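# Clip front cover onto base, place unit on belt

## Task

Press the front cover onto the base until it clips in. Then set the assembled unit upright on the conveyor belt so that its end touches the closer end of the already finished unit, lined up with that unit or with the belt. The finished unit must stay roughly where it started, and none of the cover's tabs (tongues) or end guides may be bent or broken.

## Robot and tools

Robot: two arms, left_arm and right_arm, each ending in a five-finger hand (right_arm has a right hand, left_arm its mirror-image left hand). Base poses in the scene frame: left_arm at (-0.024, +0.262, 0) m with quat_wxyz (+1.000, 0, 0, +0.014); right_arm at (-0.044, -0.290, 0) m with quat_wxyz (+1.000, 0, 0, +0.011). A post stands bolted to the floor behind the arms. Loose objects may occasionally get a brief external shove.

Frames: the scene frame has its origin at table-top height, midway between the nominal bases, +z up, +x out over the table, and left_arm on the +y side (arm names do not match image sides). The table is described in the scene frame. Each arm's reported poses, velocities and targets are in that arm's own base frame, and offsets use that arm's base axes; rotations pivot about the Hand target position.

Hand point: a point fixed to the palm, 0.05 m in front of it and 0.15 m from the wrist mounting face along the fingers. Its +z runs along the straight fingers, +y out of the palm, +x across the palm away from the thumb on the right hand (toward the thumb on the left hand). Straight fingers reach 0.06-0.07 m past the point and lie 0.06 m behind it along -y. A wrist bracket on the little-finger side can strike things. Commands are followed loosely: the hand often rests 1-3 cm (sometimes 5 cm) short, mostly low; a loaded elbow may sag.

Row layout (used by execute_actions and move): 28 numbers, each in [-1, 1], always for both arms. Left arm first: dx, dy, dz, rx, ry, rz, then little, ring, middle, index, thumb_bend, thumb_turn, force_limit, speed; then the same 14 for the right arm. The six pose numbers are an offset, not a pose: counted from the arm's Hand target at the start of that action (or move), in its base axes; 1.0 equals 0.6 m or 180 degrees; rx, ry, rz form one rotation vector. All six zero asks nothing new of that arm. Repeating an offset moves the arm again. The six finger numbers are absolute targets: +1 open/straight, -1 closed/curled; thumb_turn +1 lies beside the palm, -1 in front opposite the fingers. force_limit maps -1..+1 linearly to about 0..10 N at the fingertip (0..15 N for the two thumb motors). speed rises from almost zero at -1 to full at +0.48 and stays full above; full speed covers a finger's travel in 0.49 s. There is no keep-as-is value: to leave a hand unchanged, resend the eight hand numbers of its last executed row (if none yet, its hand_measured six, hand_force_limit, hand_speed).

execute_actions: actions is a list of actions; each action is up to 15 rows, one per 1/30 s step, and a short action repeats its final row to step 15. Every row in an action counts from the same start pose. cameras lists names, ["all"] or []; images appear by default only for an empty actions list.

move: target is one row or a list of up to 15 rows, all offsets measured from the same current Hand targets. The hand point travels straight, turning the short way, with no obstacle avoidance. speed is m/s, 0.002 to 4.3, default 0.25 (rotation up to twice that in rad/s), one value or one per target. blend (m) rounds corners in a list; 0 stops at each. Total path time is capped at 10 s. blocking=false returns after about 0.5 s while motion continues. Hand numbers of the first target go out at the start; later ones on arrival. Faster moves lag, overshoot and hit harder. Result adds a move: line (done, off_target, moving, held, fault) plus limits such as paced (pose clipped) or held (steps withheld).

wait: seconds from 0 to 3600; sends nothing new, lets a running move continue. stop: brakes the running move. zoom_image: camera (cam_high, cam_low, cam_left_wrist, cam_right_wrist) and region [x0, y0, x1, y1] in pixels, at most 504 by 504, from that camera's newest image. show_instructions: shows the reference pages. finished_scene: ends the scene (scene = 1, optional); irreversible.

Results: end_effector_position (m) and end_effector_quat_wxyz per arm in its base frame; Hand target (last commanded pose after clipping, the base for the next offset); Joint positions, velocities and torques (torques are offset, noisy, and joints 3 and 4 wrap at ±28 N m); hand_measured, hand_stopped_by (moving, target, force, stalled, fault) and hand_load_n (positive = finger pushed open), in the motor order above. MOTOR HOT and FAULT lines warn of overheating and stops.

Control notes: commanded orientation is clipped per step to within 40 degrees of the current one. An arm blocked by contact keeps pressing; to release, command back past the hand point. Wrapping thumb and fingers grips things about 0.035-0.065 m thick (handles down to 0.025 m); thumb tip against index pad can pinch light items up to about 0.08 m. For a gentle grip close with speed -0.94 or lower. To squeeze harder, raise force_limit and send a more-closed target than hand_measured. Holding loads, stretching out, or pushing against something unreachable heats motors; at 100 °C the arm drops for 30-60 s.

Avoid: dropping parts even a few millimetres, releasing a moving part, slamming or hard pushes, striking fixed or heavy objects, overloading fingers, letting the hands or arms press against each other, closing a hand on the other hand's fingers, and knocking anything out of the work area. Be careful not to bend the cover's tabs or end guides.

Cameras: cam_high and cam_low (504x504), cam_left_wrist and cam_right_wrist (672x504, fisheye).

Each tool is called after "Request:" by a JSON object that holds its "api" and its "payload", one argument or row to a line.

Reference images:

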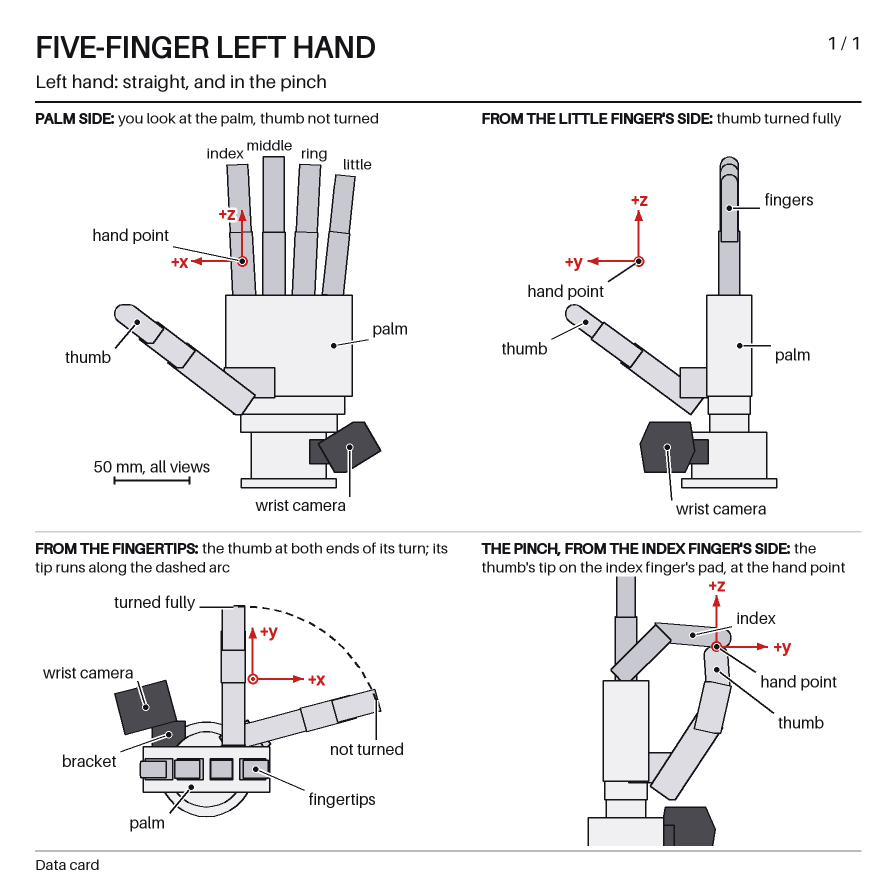

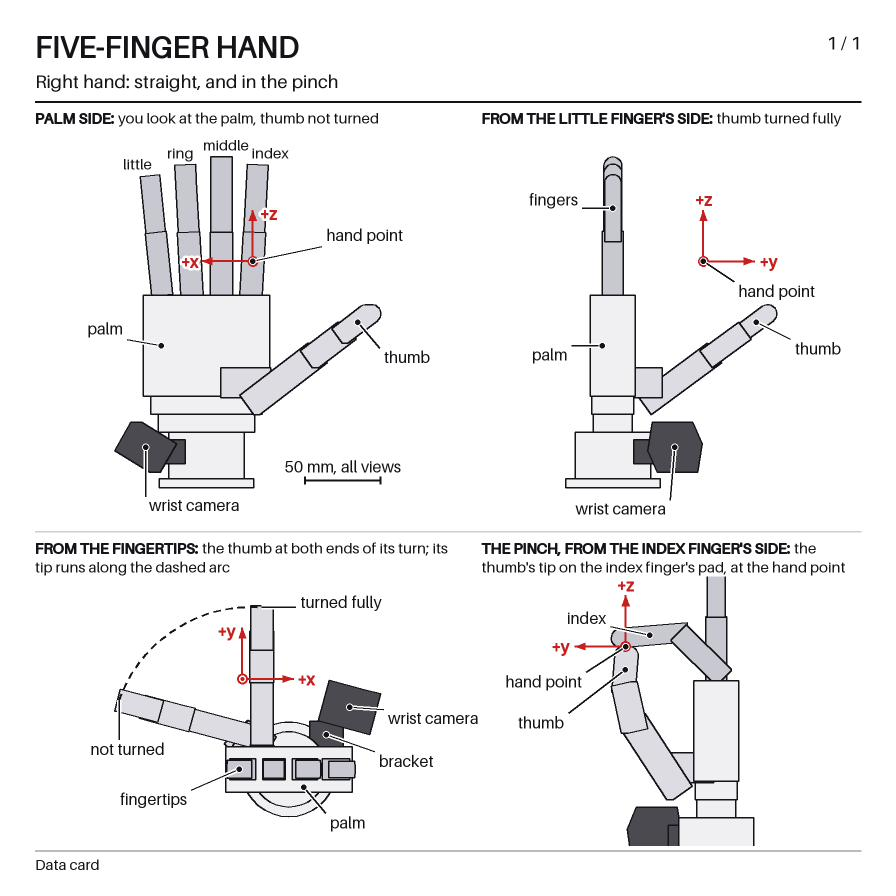

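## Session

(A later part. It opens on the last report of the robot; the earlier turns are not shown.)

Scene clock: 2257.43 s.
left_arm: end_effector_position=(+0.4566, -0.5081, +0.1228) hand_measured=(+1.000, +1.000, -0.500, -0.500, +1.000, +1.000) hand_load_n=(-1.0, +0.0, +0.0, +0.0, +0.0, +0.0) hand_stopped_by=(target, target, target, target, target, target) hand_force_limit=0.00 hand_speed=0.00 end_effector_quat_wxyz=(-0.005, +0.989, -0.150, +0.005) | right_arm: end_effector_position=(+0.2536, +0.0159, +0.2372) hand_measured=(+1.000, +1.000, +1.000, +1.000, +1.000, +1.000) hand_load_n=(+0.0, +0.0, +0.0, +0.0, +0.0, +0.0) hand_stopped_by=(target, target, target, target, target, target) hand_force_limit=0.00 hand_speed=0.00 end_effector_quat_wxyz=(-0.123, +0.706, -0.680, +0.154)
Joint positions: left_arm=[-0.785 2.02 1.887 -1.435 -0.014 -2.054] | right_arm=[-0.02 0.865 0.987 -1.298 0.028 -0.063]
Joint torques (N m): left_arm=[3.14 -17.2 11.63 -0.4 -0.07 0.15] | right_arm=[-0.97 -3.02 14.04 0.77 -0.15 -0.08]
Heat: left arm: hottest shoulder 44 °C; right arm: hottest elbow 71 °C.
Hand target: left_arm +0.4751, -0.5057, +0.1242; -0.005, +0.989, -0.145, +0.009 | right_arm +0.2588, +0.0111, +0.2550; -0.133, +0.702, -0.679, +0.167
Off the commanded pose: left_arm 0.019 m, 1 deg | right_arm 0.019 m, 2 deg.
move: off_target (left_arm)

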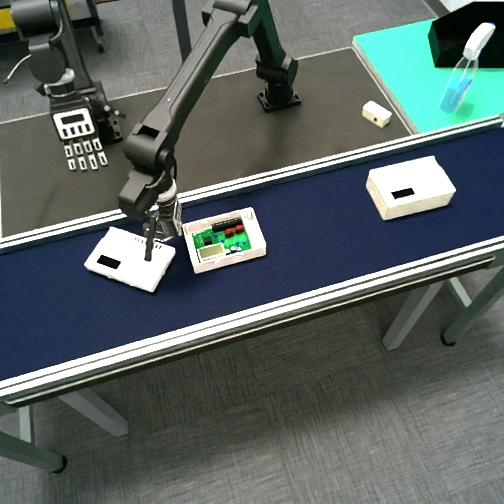

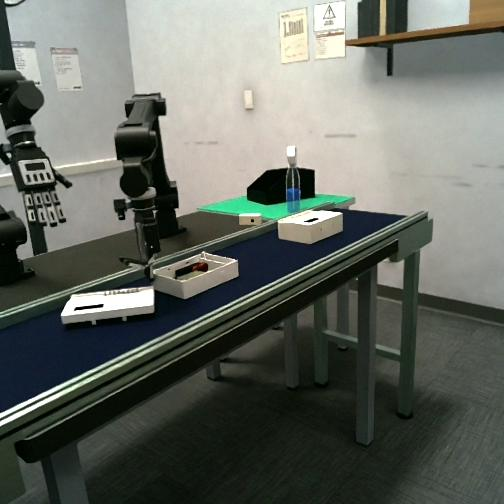

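Request:
{"api": "move", "payload": {
  "target": [0.09,0.0,0,0,0,0,1,1,-0.5,-0.5,1,1,0,0, 0,0,0,0,0,0,1,1,1,1,1,1,0,0],
  "speed": 0.08,
  "cameras": ["cam_high","cam_low"]
}}

Request:
{"api": "zoom_image", "payload": {
  "camera": "cam_low",
  "region": [40, 200, 240, 330]
}}

Request:
{"api": "zoom_image", "payload": {
  "camera": "cam_high",
  "region": [70, 180, 270, 310]
}}

Scene clock: 2264.03 s.
left_arm: end_effector_position=(+0.5138, -0.5095, +0.1222) hand_measured=(+1.000, +1.000, -0.500, -0.500, +1.000, +1.000) hand_load_n=(-1.0, +0.0, +0.0, +0.0, +0.0, +0.0) hand_stopped_by=(target, target, target, target, target, target) hand_force_limit=0.00 hand_speed=0.00 end_effector_quat_wxyz=(-0.004, +0.989, -0.148, +0.006) | right_arm: end_effector_position=(+0.2536, +0.0159, +0.2372) hand_measured=(+1.000, +1.000, +1.000, +1.000, +1.000, +1.000) hand_load_n=(+0.0, +0.0, +0.0, +0.0, +0.0, +0.0) hand_stopped_by=(target, target, target, target, target, target) hand_force_limit=0.00 hand_speed=0.00 end_effector_quat_wxyz=(-0.123, +0.706, -0.680, +0.154)
Joint positions: left_arm=[-0.726 2.152 2.103 -1.517 -0.014 -2.001] | right_arm=[-0.02 0.865 0.987 -1.298 0.028 -0.063]
Joint torques (N m): left_arm=[2.96 -19.14 11.73 -0.51 -0.09 0.14] | right_arm=[-0.91 -2.96 14.05 0.77 -0.15 -0.08]
Heat: left arm: hottest shoulder 44 °C; right arm: hottest elbow 71 °C.
Hand target: left_arm +0.5293, -0.5056, +0.1240; -0.005, +0.989, -0.145, +0.009 | right_arm +0.2588, +0.0111, +0.2550; -0.133, +0.702, -0.679, +0.167
Off the commanded pose: left_arm 0.016 m, 0 deg | right_arm 0.019 m, 2 deg.
move: off_target (left_arm)

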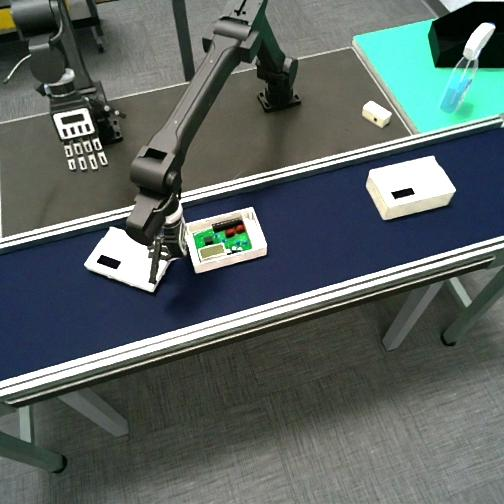

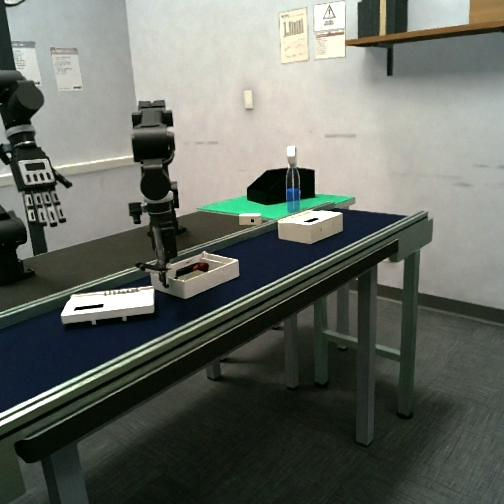

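Scaled by 2.520.

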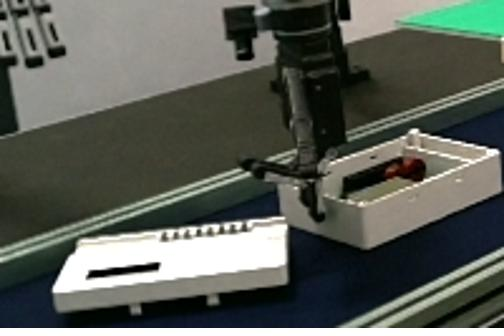

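Scaled by 2.520.

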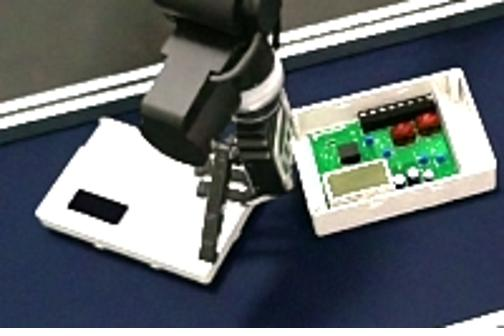

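Request:
{"api": "move", "payload": {
  "target": [-0.02,-0.07,-0.005,0,0,0,1,1,-0.5,-0.5,1,1,0,0, 0,0,0,0,0,0,1,1,1,1,1,1,0,0],
  "speed": 0.05,
  "cameras": ["cam_high"]
}}

Request:
{"api": "zoom_image", "payload": {
  "camera": "cam_high",
  "region": [70, 180, 270, 310]
}}

Scene clock: 2271.07 s.
left_arm: end_effector_position=(+0.5147, -0.5357, +0.1198) hand_measured=(+1.000, +1.000, -0.500, -0.500, +1.000, +1.000) hand_load_n=(+0.0, +0.0, +0.0, +0.5, +0.0, +0.0) hand_stopped_by=(target, target, target, target, target, target) hand_force_limit=0.00 hand_speed=0.00 end_effector_quat_wxyz=(-0.007, +0.990, -0.144, +0.004) | right_arm: end_effector_position=(+0.2536, +0.0159, +0.2372) hand_measured=(+1.000, +1.000, +1.000, +1.000, +1.000, +1.000) hand_load_n=(+0.0, +0.0, +0.0, +0.0, +0.0, +0.0) hand_stopped_by=(target, target, target, target, target, target) hand_force_limit=0.00 hand_speed=0.00 end_effector_quat_wxyz=(-0.123, +0.706, -0.680, +0.154)
Joint positions: left_arm=[-0.755 2.224 2.221 -1.569 -0.015 -2.037] | right_arm=[-0.02 0.865 0.987 -1.298 0.028 -0.063]
Joint torques (N m): left_arm=[0.91 -19.84 11.96 -0.34 -0.01 -0.03] | right_arm=[-0.91 -3.02 14.04 0.77 -0.15 -0.07]
Heat: left arm: hottest shoulder 44 °C; right arm: hottest elbow 71 °C.
Hand target: left_arm +0.5173, -0.5476, +0.1210; -0.005, +0.989, -0.145, +0.008 | right_arm +0.2588, +0.0111, +0.2550; -0.133, +0.702, -0.679, +0.167
Off the commanded pose: left_arm 0.012 m, 1 deg | right_arm 0.019 m, 2 deg.
move: off_target (left_arm)

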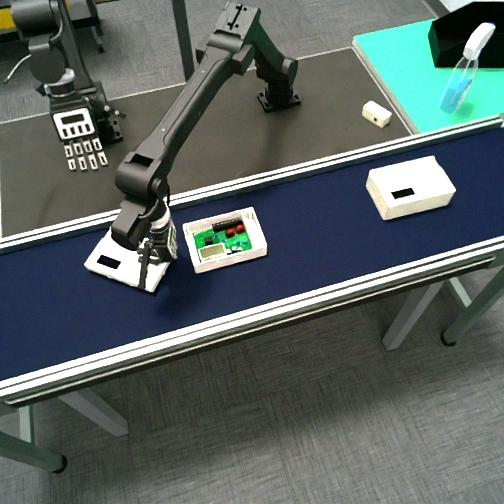

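Scaled by 2.520.

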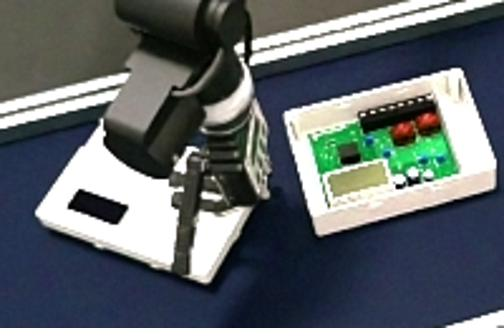

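Request:
{"api": "move", "payload": {
  "target": [-0.01,-0.04,-0.012,0,0,0,1,1,-0.5,-0.5,1,1,0,0, 0,0,0,0,0,0,1,1,1,1,1,1,0,0],
  "speed": 0.05,
  "cameras": ["cam_high","cam_left_wrist"]
}}

Request:
{"api": "zoom_image", "payload": {
  "camera": "cam_high",
  "region": [70, 180, 270, 310]
}}

Scene clock: 2276.90 s.
left_arm: end_effector_position=(+0.5148, -0.5551, +0.1195) hand_measured=(+1.000, +1.000, -0.500, -0.500, +1.000, +1.000) hand_load_n=(+0.0, +0.0, +0.0, +0.0, +0.0, +0.0) hand_stopped_by=(target, target, target, target, target, target) hand_force_limit=0.00 hand_speed=0.00 end_effector_quat_wxyz=(-0.006, +0.990, -0.141, +0.009) | right_arm: end_effector_position=(+0.2536, +0.0159, +0.2372) hand_measured=(+1.000, +1.000, +1.000, +1.000, +1.000, +1.000) hand_load_n=(+0.0, +0.0, +0.0, +0.0, +0.0, +0.0) hand_stopped_by=(target, target, target, target, target, target) hand_force_limit=0.00 hand_speed=0.00 end_effector_quat_wxyz=(-0.123, +0.706, -0.680, +0.154)
Joint positions: left_arm=[-0.777 2.268 2.297 -1.593 -0.021 -2.066] | right_arm=[-0.02 0.865 0.987 -1.298 0.028 -0.063]
Joint torques (N m): left_arm=[0.26 -19.66 11.69 -0.24 0.17 -0.04] | right_arm=[-0.97 -3.02 14.04 0.77 -0.15 -0.08]
Heat: left arm: hottest shoulder 44 °C; right arm: hottest elbow 71 °C.
Hand target: left_arm +0.5112, -0.5715, +0.1138; -0.005, +0.989, -0.145, +0.008 | right_arm +0.2588, +0.0111, +0.2550; -0.133, +0.702, -0.679, +0.167
Off the commanded pose: left_arm 0.018 m, 1 deg | right_arm 0.019 m, 2 deg.
move: off_target (left_arm)

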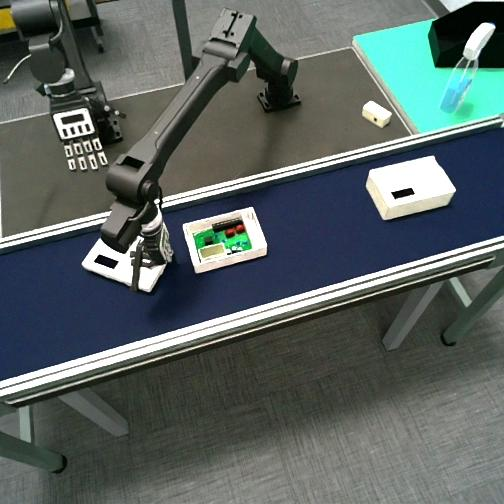

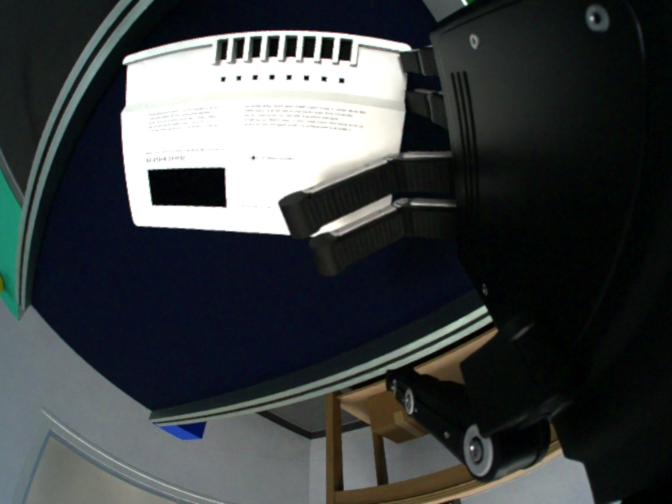

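Scaled by 2.520.

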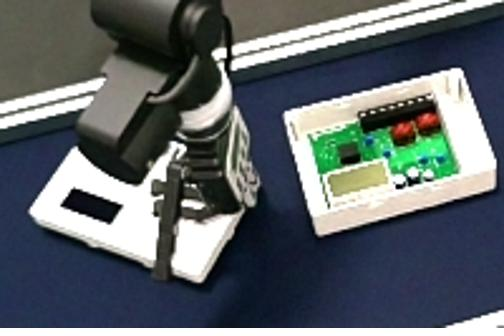

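Request:
{"api": "move", "payload": {
  "target": [-0.02,-0.045,-0.005,0,0,0,1,1,-0.5,-0.5,1,1,0,0, 0,0,0,0,0,0,1,1,1,1,1,1,0,0],
  "speed": 0.05,
  "cameras": ["cam_high","cam_left_wrist"]
}}

Request:
{"api": "zoom_image", "payload": {
  "camera": "cam_high",
  "region": [70, 180, 270, 310]
}}

Scene clock: 2283.20 s.
left_arm: end_effector_position=(+0.5030, -0.5837, +0.1161) hand_measured=(+1.000, +1.000, -0.500, -0.500, +1.000, +1.000) hand_load_n=(+0.0, +0.0, +0.0, +0.0, +0.0, +0.0) hand_stopped_by=(target, target, target, target, target, target) hand_force_limit=0.00 hand_speed=0.00 end_effector_quat_wxyz=(-0.007, +0.990, -0.141, +0.009) | right_arm: end_effector_position=(+0.2536, +0.0159, +0.2372) hand_measured=(+1.000, +1.000, +1.000, +1.000, +1.000, +1.000) hand_load_n=(+0.0, +0.0, +0.0, +0.0, +0.0, +0.0) hand_stopped_by=(target, target, target, target, target, target) hand_force_limit=0.00 hand_speed=0.00 end_effector_quat_wxyz=(-0.123, +0.706, -0.680, +0.154)
Joint positions: left_arm=[-0.818 2.323 2.386 -1.629 -0.022 -2.105] | right_arm=[-0.02 0.865 0.987 -1.298 0.028 -0.063]
Joint torques (N m): left_arm=[0.56 -20.42 11.74 -0.23 0.24 -0.05] | right_arm=[-0.91 -3.02 14.04 0.77 -0.15 -0.07]
Heat: left arm: hottest shoulder 44 °C; right arm: hottest elbow 71 °C.
Hand target: left_arm +0.4992, -0.5987, +0.1110; -0.005, +0.989, -0.145, +0.009 | right_arm +0.2588, +0.0111, +0.2550; -0.133, +0.702, -0.679, +0.167
Off the commanded pose: left_arm 0.016 m, 0 deg | right_arm 0.019 m, 2 deg.
move: off_target (left_arm)

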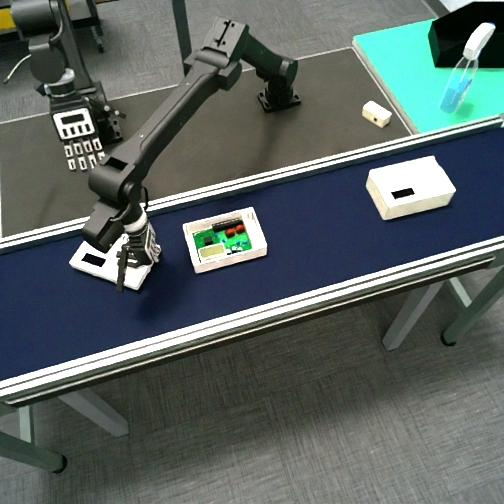

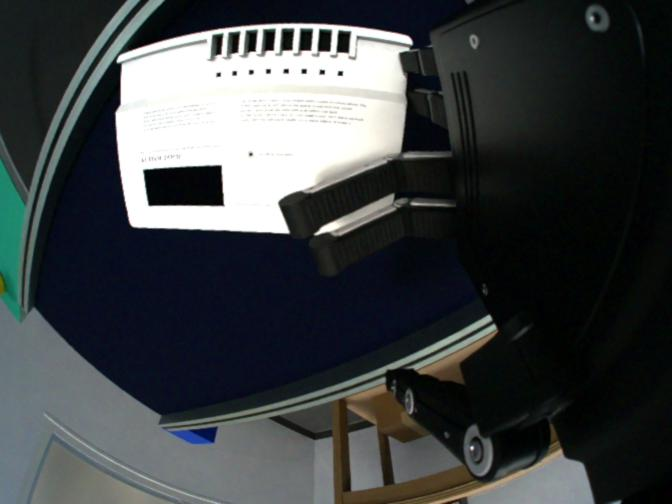

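Scaled by 2.520.

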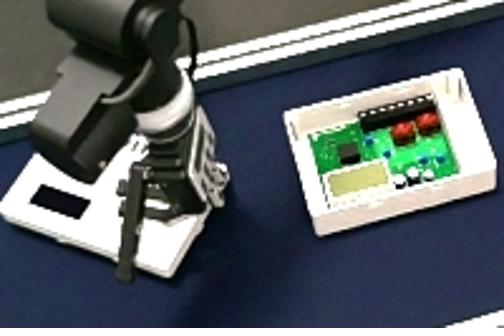

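Request:
{"api": "move", "payload": {
  "target": [
    [0,0.02,0.15,0,0,0,1,1,-0.5,-0.5,1,1,0,0, 0,0,0,0,0,0,1,1,1,1,1,1,0,0],
    [-0.15,0.667,0.27,0,0,-0.415,1,1,1,1,1,1,0,0, 0,0,0,0,0,0,1,1,1,1,1,1,0,0]
  ],
  "speed": 0.25,
  "blend": [0.03,0],
  "cameras": ["cam_high"]
}}

Request:
{"api": "zoom_image", "payload": {
  "camera": "cam_high",
  "region": [50, 180, 280, 320]
}}

Scene clock: 2340.87 s.
left_arm: end_effector_position=(+0.4134, -0.2035, +0.2740) hand_measured=(+1.000, +1.000, +1.000, +1.000, +1.000, +1.000) hand_load_n=(+0.0, +0.0, +0.0, +0.0, +0.0, +0.0) hand_stopped_by=(target, target, target, target, target, target) hand_force_limit=0.00 hand_speed=0.00 end_effector_quat_wxyz=(-0.002, +0.698, -0.715, +0.014) | right_arm: end_effector_position=(+0.2536, +0.0159, +0.2372) hand_measured=(+1.000, +1.000, +1.000, +1.000, +1.000, +1.000) hand_load_n=(+0.0, +0.0, +0.0, -0.5, +0.0, +0.0) hand_stopped_by=(target, target, target, target, target, target) hand_force_limit=0.00 hand_speed=0.00 end_effector_quat_wxyz=(-0.123, +0.706, -0.680, +0.154)
Joint positions: left_arm=[-0.348 1.646 1.751 -1.648 0.009 -0.324] | right_arm=[-0.02 0.865 0.987 -1.298 0.028 -0.063]
Joint torques (N m): left_arm=[2.14 -14.45 7.06 -0.1 0.16 0.11] | right_arm=[-0.91 -3.02 14.04 0.77 -0.15 -0.08]
Heat: left arm: hottest shoulder 46 °C; right arm: hottest elbow 72 °C.
Hand target: left_arm +0.4093, -0.1984, +0.2730; +0.001, +0.699, -0.716, +0.010 | right_arm +0.2588, +0.0111, +0.2550; -0.133, +0.702, -0.679, +0.167
Off the commanded pose: left_arm 0.007 m, 1 deg | right_arm 0.019 m, 2 deg.
move: done

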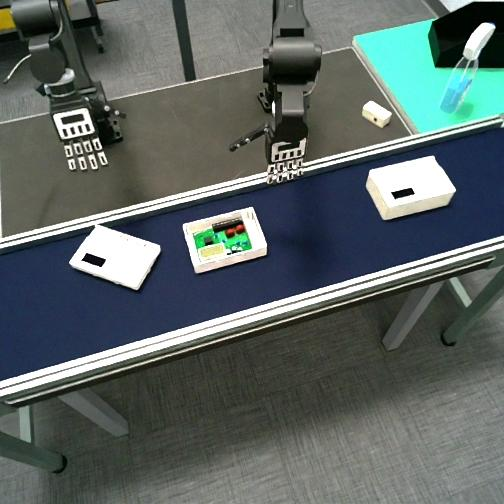

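Scaled by 2.191.

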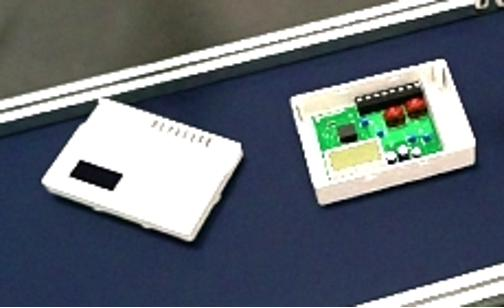

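Request:
{"api": "move", "payload": {
  "target": [
    [0,0,0,0,0,0,1,1,1,1,1,1,0,0, 0.51,0.0025,0,0.017,0.136,-0.0176,1,1,1,1,1,1,0,0],
    [0,0,0,0,0,0,1,1,1,1,1,1,0,0, 0.51,0.0025,-0.18,0.017,0.136,-0.0176,1,1,1,1,1,1,0,0]
  ],
  "speed": 0.25,
  "cameras": ["cam_high","cam_low"]
}}

Request:
{"api": "zoom_image", "payload": {
  "camera": "cam_low",
  "region": [0, 180, 260, 350]
}}

Scene clock: 2370.27 s.
left_arm: end_effector_position=(+0.4134, -0.2035, +0.2740) hand_measured=(+1.000, +1.000, +1.000, +1.000, +1.000, +1.000) hand_load_n=(+0.0, +0.0, +0.0, +0.0, +0.0, +0.0) hand_stopped_by=(target, target, target, target, target, target) hand_force_limit=0.00 hand_speed=0.00 end_effector_quat_wxyz=(-0.002, +0.698, -0.715, +0.014) | right_arm: end_effector_position=(+0.5614, +0.0182, +0.1545) hand_measured=(+1.000, +1.000, +1.000, +1.000, +1.000, +1.000) hand_load_n=(+0.0, +0.0, +0.0, +0.0, +0.0, +0.0) hand_stopped_by=(target, target, target, target, target, target) hand_force_limit=0.00 hand_speed=0.00 end_effector_quat_wxyz=(-0.001, +0.707, -0.708, +0.000)
Joint positions: left_arm=[-0.348 1.646 1.751 -1.648 0.009 -0.324] | right_arm=[-0.02 1.997 1.932 -1.505 -0.002 -0.019]
Joint torques (N m): left_arm=[2.14 -14.51 7.1 -0.1 0.16 0.12] | right_arm=[-0.32 -20.25 9.66 0.79 -0.01 0.18]
Heat: left arm: hottest shoulder 44 °C; right arm: hottest elbow 71 °C.
Hand target: left_arm +0.4093, -0.1984, +0.2730; +0.001, +0.699, -0.716, +0.010 | right_arm +0.5648, +0.0126, +0.1469; +0.001, +0.699, -0.715, +0.000
Off the commanded pose: left_arm 0.007 m, 1 deg | right_arm 0.010 m, 1 deg.
move: done

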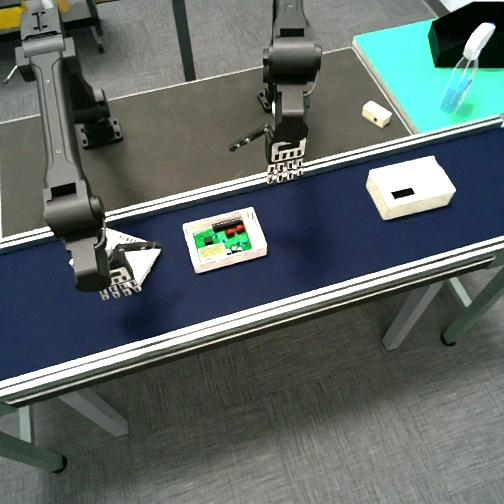

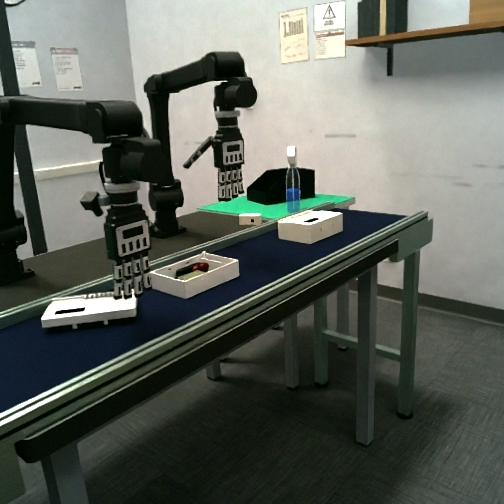

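Scaled by 1.938.

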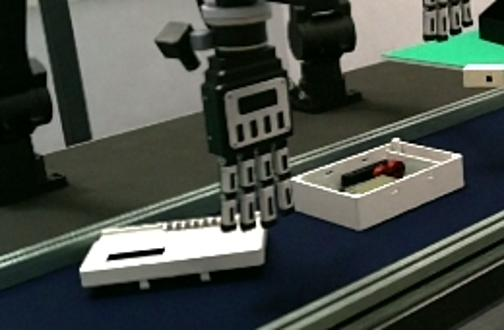

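Request:
{"api": "move", "payload": {
  "target": [
    [0,0,0,0,0,0,1,1,1,1,1,1,0,0, 0,0,-0.083,0,0,0,1,1,1,1,1,1,0,0]
  ],
  "speed": 0.1,
  "cameras": ["cam_high","cam_low","cam_right_wrist"]
}}

Request:
{"api": "zoom_image", "payload": {
  "camera": "cam_low",
  "region": [0, 180, 260, 350]
}}

Scene clock: 2382.03 s.
left_arm: end_effector_position=(+0.4134, -0.2035, +0.2740) hand_measured=(+1.000, +1.000, +1.000, +1.000, +1.000, +1.000) hand_load_n=(+0.0, +0.0, +0.0, +0.0, +0.0, +0.0) hand_stopped_by=(target, target, target, target, target, target) hand_force_limit=0.00 hand_speed=0.00 end_effector_quat_wxyz=(-0.002, +0.698, -0.715, +0.014) | right_arm: end_effector_position=(+0.5639, +0.0181, +0.1150) hand_measured=(+1.000, +1.000, +1.000, +1.000, +1.000, +1.000) hand_load_n=(+0.0, +0.0, +0.0, +0.0, +0.0, +0.0) hand_stopped_by=(target, target, target, target, target, target) hand_force_limit=0.00 hand_speed=0.00 end_effector_quat_wxyz=(-0.008, +0.706, -0.708, +0.007)
Joint positions: left_arm=[-0.348 1.646 1.751 -1.648 0.009 -0.324] | right_arm=[-0.02 2 1.837 -1.385 -0.002 -0.019]
Joint torques (N m): left_arm=[2.14 -14.33 7.09 -0.1 0.16 0.12] | right_arm=[-0.32 -19.43 9.07 0.84 -0.01 0.18]
Heat: left arm: hottest shoulder 43 °C; right arm: hottest elbow 67 °C.
Hand target: left_arm +0.4093, -0.1984, +0.2730; +0.001, +0.699, -0.716, +0.010 | right_arm +0.5649, +0.0126, +0.0971; +0.000, +0.699, -0.715, +0.000
Off the commanded pose: left_arm 0.007 m, 1 deg | right_arm 0.019 m, 2 deg.
move: off_target (right_arm)

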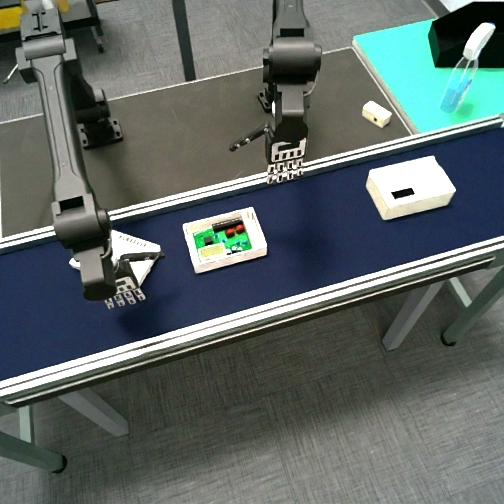

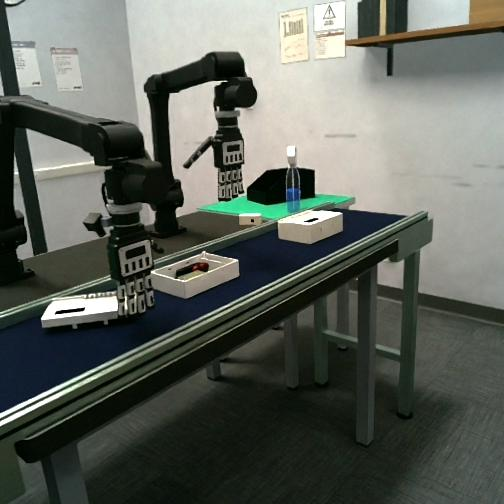

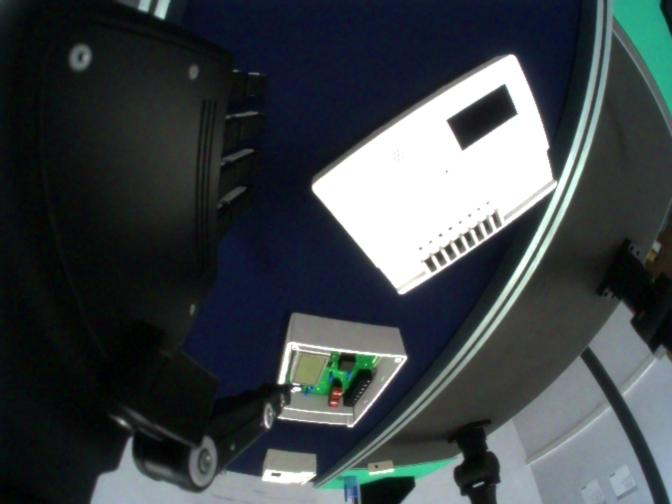

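Scaled by 1.938.

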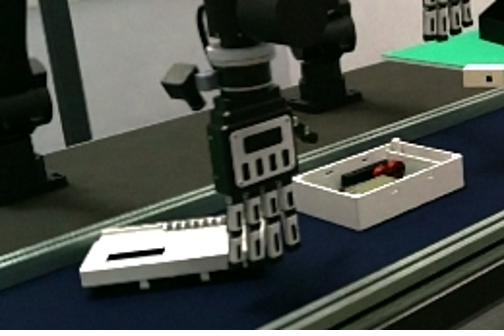

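Request:
{"api": "move", "payload": {
  "target": [
    [0,0,0,0,0,0,1,1,1,1,1,1,0,0, -0.06,0.0,-0.015,0,0,0,1,1,1,1,1,1,0,0]
  ],
  "speed": 0.06,
  "cameras": ["cam_right_wrist"]
}}

Scene clock: 2396.43 s.
left_arm: end_effector_position=(+0.4134, -0.2035, +0.2740) hand_measured=(+1.000, +1.000, +1.000, +1.000, +1.000, +1.000) hand_load_n=(+0.0, +0.0, +0.0, +0.0, +0.0, +0.0) hand_stopped_by=(target, target, target, target, target, target) hand_force_limit=0.00 hand_speed=0.00 end_effector_quat_wxyz=(-0.002, +0.698, -0.715, +0.014) | right_arm: end_effector_position=(+0.5285, +0.0188, +0.0923) hand_measured=(+1.000, +1.000, +1.000, +1.000, +1.000, +1.000) hand_load_n=(+0.0, +0.0, +0.0, +0.0, +0.0, +0.0) hand_stopped_by=(target, target, target, target, target, target) hand_force_limit=0.00 hand_speed=0.00 end_effector_quat_wxyz=(+0.000, +0.707, -0.708, -0.001)
Joint positions: left_arm=[-0.348 1.646 1.751 -1.648 0.009 -0.324] | right_arm=[-0.02 1.936 1.672 -1.309 -0.001 -0.019]
Joint torques (N m): left_arm=[2.14 -14.45 7.09 -0.1 0.16 0.11] | right_arm=[-0.5 -20.31 8.65 0.76 -0.02 0.16]
Heat: left arm: hottest shoulder 42 °C; right arm: hottest elbow 63 °C.
Hand target: left_arm +0.4093, -0.1984, +0.2730; +0.001, +0.699, -0.716, +0.010 | right_arm +0.5287, +0.0126, +0.0880; +0.001, +0.699, -0.715, +0.000
Off the commanded pose: left_arm 0.007 m, 1 deg | right_arm 0.007 m, 1 deg.
move: done

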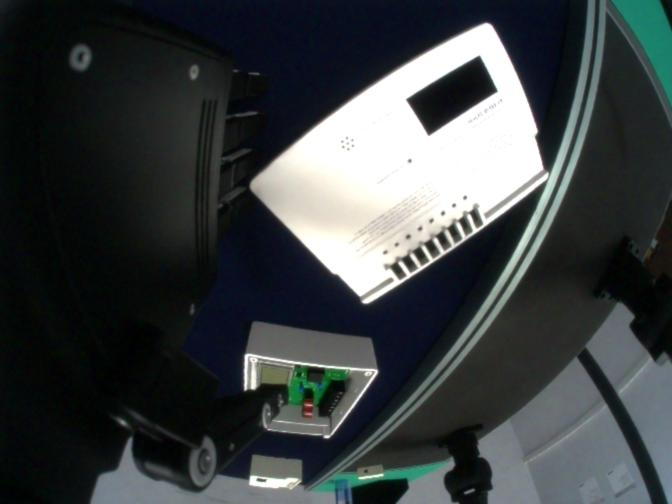

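Request:
{"api": "move", "payload": {
  "target": [
    [0,0,0,0,0,0,1,1,1,1,1,1,0,0, -0.04,-0.005,0.013,0,0,0,1,1,1,1,1,1,0,0]
  ],
  "speed": 0.05,
  "cameras": ["cam_right_wrist"]
}}

Scene clock: 2406.07 s.
left_arm: end_effector_position=(+0.4134, -0.2035, +0.2740) hand_measured=(+1.000, +1.000, +1.000, +1.000, +1.000, +1.000) hand_load_n=(+0.0, +0.0, +0.0, +0.0, +0.0, +0.0) hand_stopped_by=(target, target, target, target, target, target) hand_force_limit=0.00 hand_speed=0.00 end_effector_quat_wxyz=(-0.002, +0.698, -0.715, +0.014) | right_arm: end_effector_position=(+0.5114, +0.0190, +0.1000) hand_measured=(+1.000, +1.000, +1.000, +1.000, +1.000, +1.000) hand_load_n=(+0.0, +0.0, +0.0, +0.0, +0.0, +0.0) hand_stopped_by=(target, target, target, target, target, target) hand_force_limit=0.00 hand_speed=0.00 end_effector_quat_wxyz=(-0.007, +0.706, -0.708, +0.006)
Joint positions: left_arm=[-0.348 1.646 1.751 -1.648 0.009 -0.324] | right_arm=[-0.021 1.872 1.599 -1.28 -0.002 -0.019]
Joint torques (N m): left_arm=[2.2 -14.33 7.12 -0.09 0.17 0.11] | right_arm=[-1.03 -19.66 8.1 0.18 -0.01 0.09]
Heat: left arm: hottest shoulder 42 °C; right arm: hottest elbow 62 °C.
Hand target: left_arm +0.4093, -0.1984, +0.2730; +0.001, +0.699, -0.716, +0.010 | right_arm +0.5048, +0.0095, +0.0958; +0.001, +0.699, -0.715, +0.000
Off the commanded pose: left_arm 0.007 m, 1 deg | right_arm 0.012 m, 2 deg.
move: off_target (right_arm)

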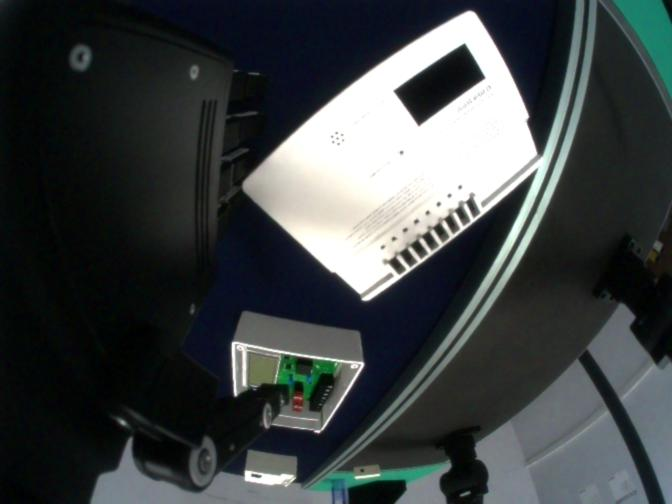

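Request:
{"api": "move", "payload": {
  "target": [
    [0,0,0,0,0,0,1,1,1,1,1,1,0,0, -0.05,-0.005,0.003,0,0,0,1,1,1,1,1,1,0,0]
  ],
  "speed": 0.05,
  "cameras": ["cam_right_wrist"]
}}

Scene clock: 2412.60 s.
left_arm: end_effector_position=(+0.4134, -0.2035, +0.2740) hand_measured=(+1.000, +1.000, +1.000, +1.000, +1.000, +1.000) hand_load_n=(+0.0, +0.0, +0.0, +0.0, +0.0, +0.0) hand_stopped_by=(target, target, target, target, target, target) hand_force_limit=0.00 hand_speed=0.00 end_effector_quat_wxyz=(-0.002, +0.698, -0.715, +0.014) | right_arm: end_effector_position=(+0.4801, +0.0144, +0.1009) hand_measured=(+1.000, +1.000, +1.000, +1.000, +1.000, +1.000) hand_load_n=(+0.0, +0.0, +0.0, +0.0, +0.0, +0.0) hand_stopped_by=(target, target, target, target, target, target) hand_force_limit=0.00 hand_speed=0.00 end_effector_quat_wxyz=(-0.007, +0.702, -0.712, +0.006)
Joint positions: left_arm=[-0.348 1.646 1.751 -1.648 0.009 -0.324] | right_arm=[-0.032 1.791 1.485 -1.245 -0.002 -0.018]
Joint torques (N m): left_arm=[2.02 -14.45 7.09 -0.1 0.16 0.12] | right_arm=[-0.67 -17.79 8.76 -0.05 -0.01 0]
Heat: left arm: hottest shoulder 42 °C; right arm: hottest elbow 62 °C.
Hand target: left_arm +0.4093, -0.1984, +0.2730; +0.001, +0.699, -0.716, +0.010 | right_arm +0.4747, +0.0066, +0.0976; +0.001, +0.699, -0.715, +0.000
Off the commanded pose: left_arm 0.007 m, 1 deg | right_arm 0.010 m, 1 deg.
move: done

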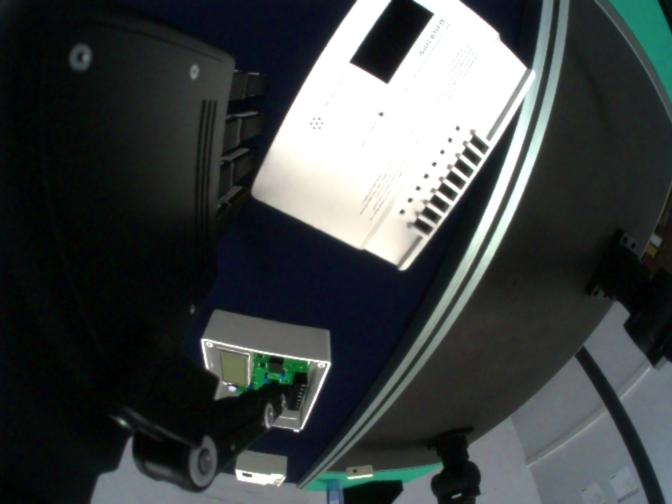

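Request:
{"api": "execute_actions", "payload": {
  "actions": [],
  "cameras": ["cam_high","cam_low"]
}}

Request:
{"api": "zoom_image", "payload": {
  "camera": "cam_low",
  "region": [0, 200, 240, 360]
}}

Request:
{"api": "zoom_image", "payload": {
  "camera": "cam_high",
  "region": [40, 180, 280, 330]
}}

Scene clock: 2419.77 s.
left_arm: end_effector_position=(+0.4134, -0.2035, +0.2740) hand_measured=(+1.000, +1.000, +1.000, +1.000, +1.000, +1.000) hand_load_n=(+0.0, +0.0, +0.0, +0.0, +0.0, +0.0) hand_stopped_by=(target, target, target, target, target, target) hand_force_limit=0.00 hand_speed=0.00 end_effector_quat_wxyz=(-0.002, +0.698, -0.715, +0.014) | right_arm: end_effector_position=(+0.4801, +0.0144, +0.1009) hand_measured=(+1.000, +1.000, +1.000, +1.000, +1.000, +1.000) hand_load_n=(+0.0, +0.0, +0.0, +0.0, +0.0, +0.0) hand_stopped_by=(target, target, target, target, target, target) hand_force_limit=0.00 hand_speed=0.00 end_effector_quat_wxyz=(-0.007, +0.702, -0.712, +0.006)
Joint positions: left_arm=[-0.348 1.646 1.751 -1.648 0.009 -0.324] | right_arm=[-0.032 1.791 1.485 -1.245 -0.002 -0.018]
Joint velocities: within noise
Joint torques (N m): left_arm=[2.2 -14.51 7.09 -0.09 0.16 0.12] | right_arm=[-0.73 -17.55 8.76 -0.05 -0.01 0]
Heat: left arm: hottest shoulder 42 °C; right arm: hottest elbow 61 °C.
Hand target: left_arm +0.4093, -0.1984, +0.2730; +0.001, +0.699, -0.716, +0.010 | right_arm +0.4747, +0.0066, +0.0976; +0.001, +0.699, -0.715, +0.000
Off the commanded pose: left_arm 0.007 m, 1 deg | right_arm 0.010 m, 1 deg.
Images, in order (width x height): cam_high 504x504, cam_low 504x504.

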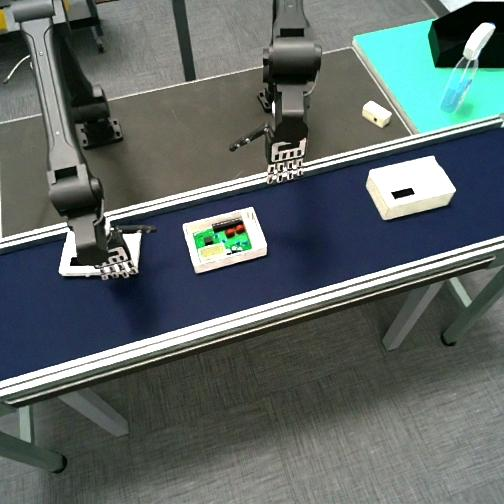

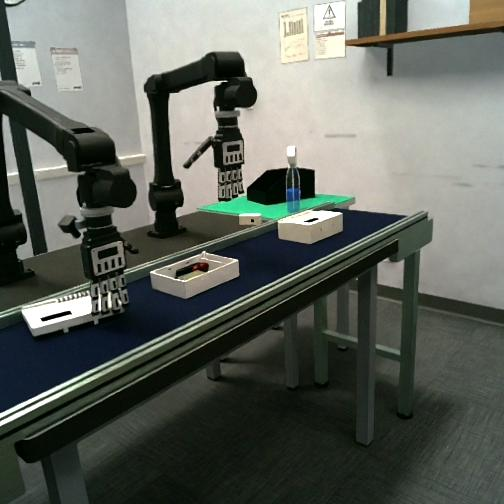

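Scaled by 2.100.

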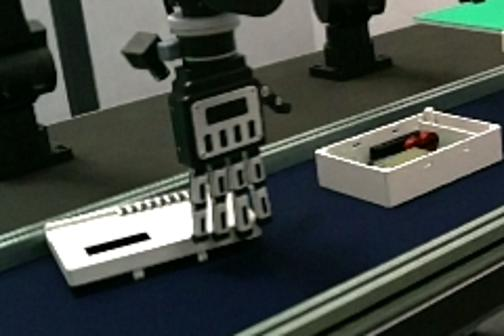

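Scaled by 2.100.

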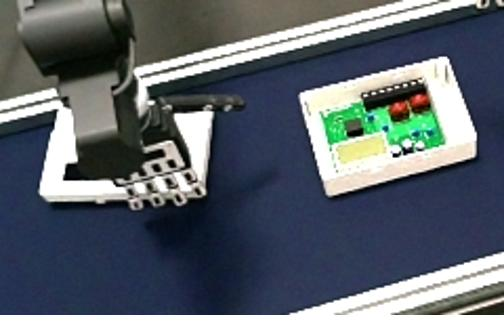

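Request:
{"api": "move", "payload": {
  "target": [
    [0,0,0,0,0,0,1,1,1,1,1,1,0,0, 0.03,0,0.02,0,0,0,1,1,1,1,1,1,0,0],
    [0,0,0,0,0,0,1,1,1,1,1,1,0,0, 0.03,0,0.2,0,0,0,1,1,1,1,1,1,0,0],
    [0,0,0,0,0,0,1,1,1,1,1,1,0,0, 0.0365,-0.2077,0.2,0,0,-0.5,1,1,1,1,1,1,0,0],
    [0,0,0,0,0,0,1,1,1,1,1,1,0,0, 0.0365,-0.2077,0.1,0,0,-0.5,1,1,1,1,1,1,0,0]
  ],
  "speed": [0.1,0.2,0.2,0.2],
  "blend": [0.01,0.02,0.02,0],
  "cameras": ["cam_high","cam_low","cam_right_wrist"]
}}

Request:
{"api": "zoom_image", "payload": {
  "camera": "cam_high",
  "region": [20, 180, 260, 330]
}}

Scene clock: 2460.53 s.
left_arm: end_effector_position=(+0.4134, -0.2035, +0.2740) hand_measured=(+1.000, +1.000, +1.000, +1.000, +1.000, +1.000) hand_load_n=(+0.0, +0.0, +0.0, +0.0, +0.0, +0.0) hand_stopped_by=(target, target, target, target, target, target) hand_force_limit=0.00 hand_speed=0.00 end_effector_quat_wxyz=(-0.002, +0.698, -0.715, +0.014) | right_arm: end_effector_position=(+0.4946, -0.1096, +0.1653) hand_measured=(+1.000, +1.000, +1.000, +1.000, +1.000, +1.000) hand_load_n=(+0.0, +0.0, +0.0, +0.0, -0.5, +0.0) hand_stopped_by=(target, target, target, target, target, target) hand_force_limit=0.00 hand_speed=0.00 end_effector_quat_wxyz=(+0.002, -0.002, +1.000, +0.000)
Joint positions: left_arm=[-0.348 1.646 1.751 -1.648 0.009 -0.324] | right_arm=[-0.351 1.645 1.461 -1.382 -0.001 1.216]
Joint torques (N m): left_arm=[2.2 -14.51 7.09 -0.06 0.16 0.12] | right_arm=[-0.62 -14.04 9.47 0.83 -0.11 0.2]
Heat: left arm: hottest shoulder 41 °C; right arm: hottest elbow 59 °C.
Hand target: left_arm +0.4093, -0.1984, +0.2730; +0.001, +0.699, -0.716, +0.010 | right_arm +0.4966, -0.1181, +0.1576; +0.000, +0.011, +1.000, +0.001
Off the commanded pose: left_arm 0.007 m, 1 deg | right_arm 0.012 m, 2 deg.
move: off_target (right_arm)

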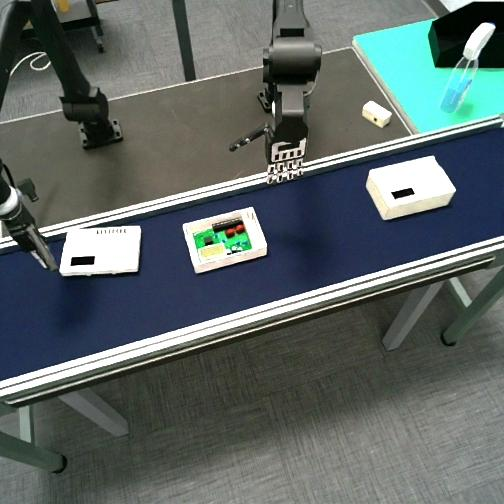

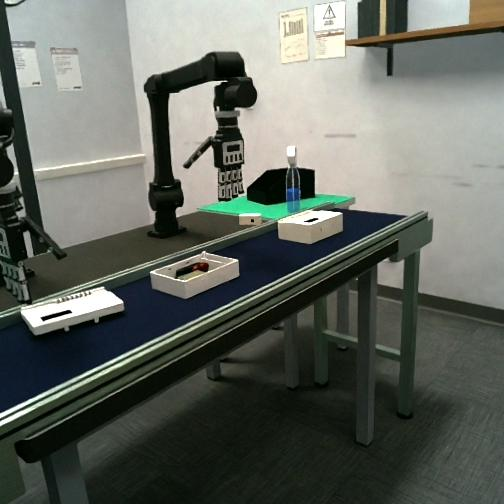

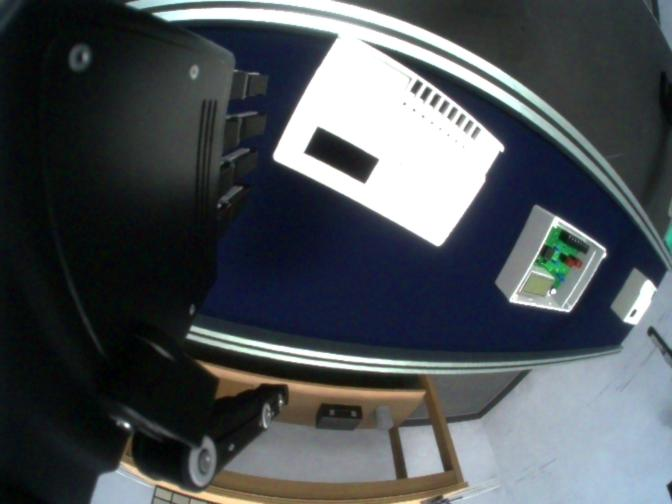

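Scaled by 2.100.

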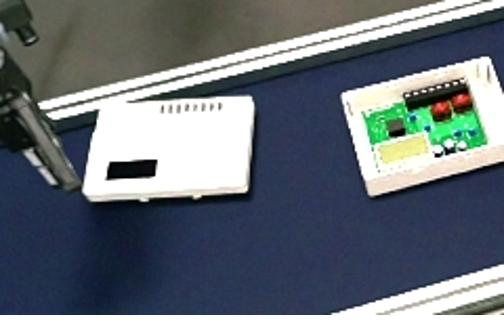

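Request:
{"api": "move", "payload": {
  "target": [
    [0,0,0,0,0,0,1,1,1,1,1,1,0,0, 0.0,0,-0.105,0,0,0,1,1,1,1,1,1,0,0]
  ],
  "speed": [0.12],
  "cameras": ["cam_high","cam_right_wrist"]
}}

Scene clock: 2468.47 s.
left_arm: end_effector_position=(+0.4134, -0.2035, +0.2740) hand_measured=(+1.000, +1.000, +1.000, +1.000, +1.000, +1.000) hand_load_n=(+0.0, +0.0, +0.0, +0.0, +0.0, +0.0) hand_stopped_by=(target, target, target, target, target, target) hand_force_limit=0.00 hand_speed=0.00 end_effector_quat_wxyz=(-0.002, +0.698, -0.715, +0.014) | right_arm: end_effector_position=(+0.4967, -0.1104, +0.1038) hand_measured=(+1.000, +1.000, +1.000, +1.000, +1.000, +1.000) hand_load_n=(+0.0, +0.0, +0.0, +0.0, +0.0, +0.0) hand_stopped_by=(target, target, target, target, target, target) hand_force_limit=0.00 hand_speed=0.00 end_effector_quat_wxyz=(+0.004, -0.002, +1.000, -0.001)
Joint positions: left_arm=[-0.348 1.646 1.751 -1.648 0.009 -0.324] | right_arm=[-0.351 1.688 1.35 -1.224 -0.001 1.217]
Joint torques (N m): left_arm=[2.14 -14.51 7.09 -0.09 0.16 0.11] | right_arm=[-0.67 -14.62 8.91 0.83 -0.11 0.19]
Heat: left arm: hottest shoulder 41 °C; right arm: hottest elbow 58 °C.
Hand target: left_arm +0.4093, -0.1984, +0.2730; +0.001, +0.699, -0.716, +0.010 | right_arm +0.4968, -0.1182, +0.0948; +0.000, +0.012, +1.000, +0.001
Off the commanded pose: left_arm 0.007 m, 1 deg | right_arm 0.012 m, 2 deg.
move: off_target (right_arm)

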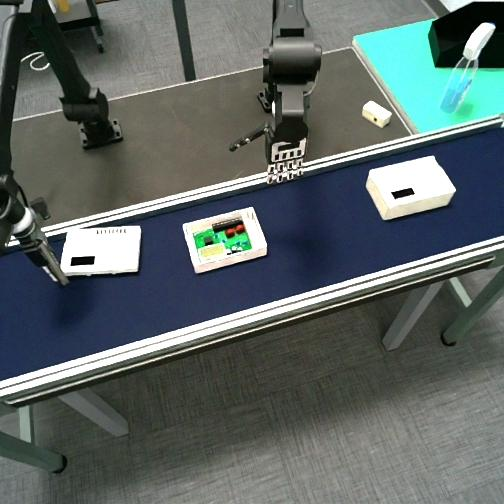

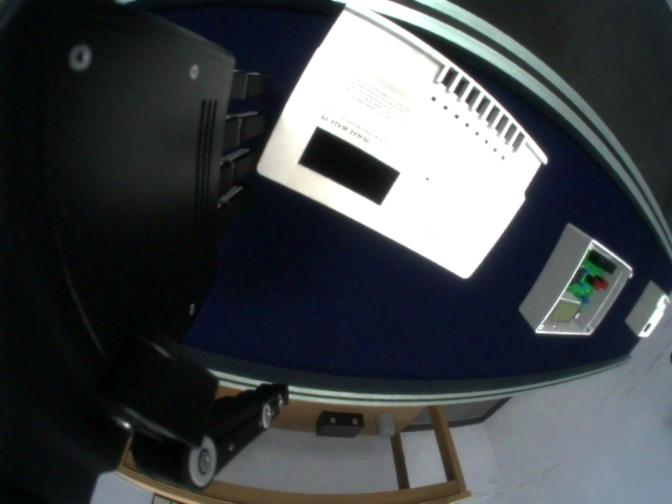

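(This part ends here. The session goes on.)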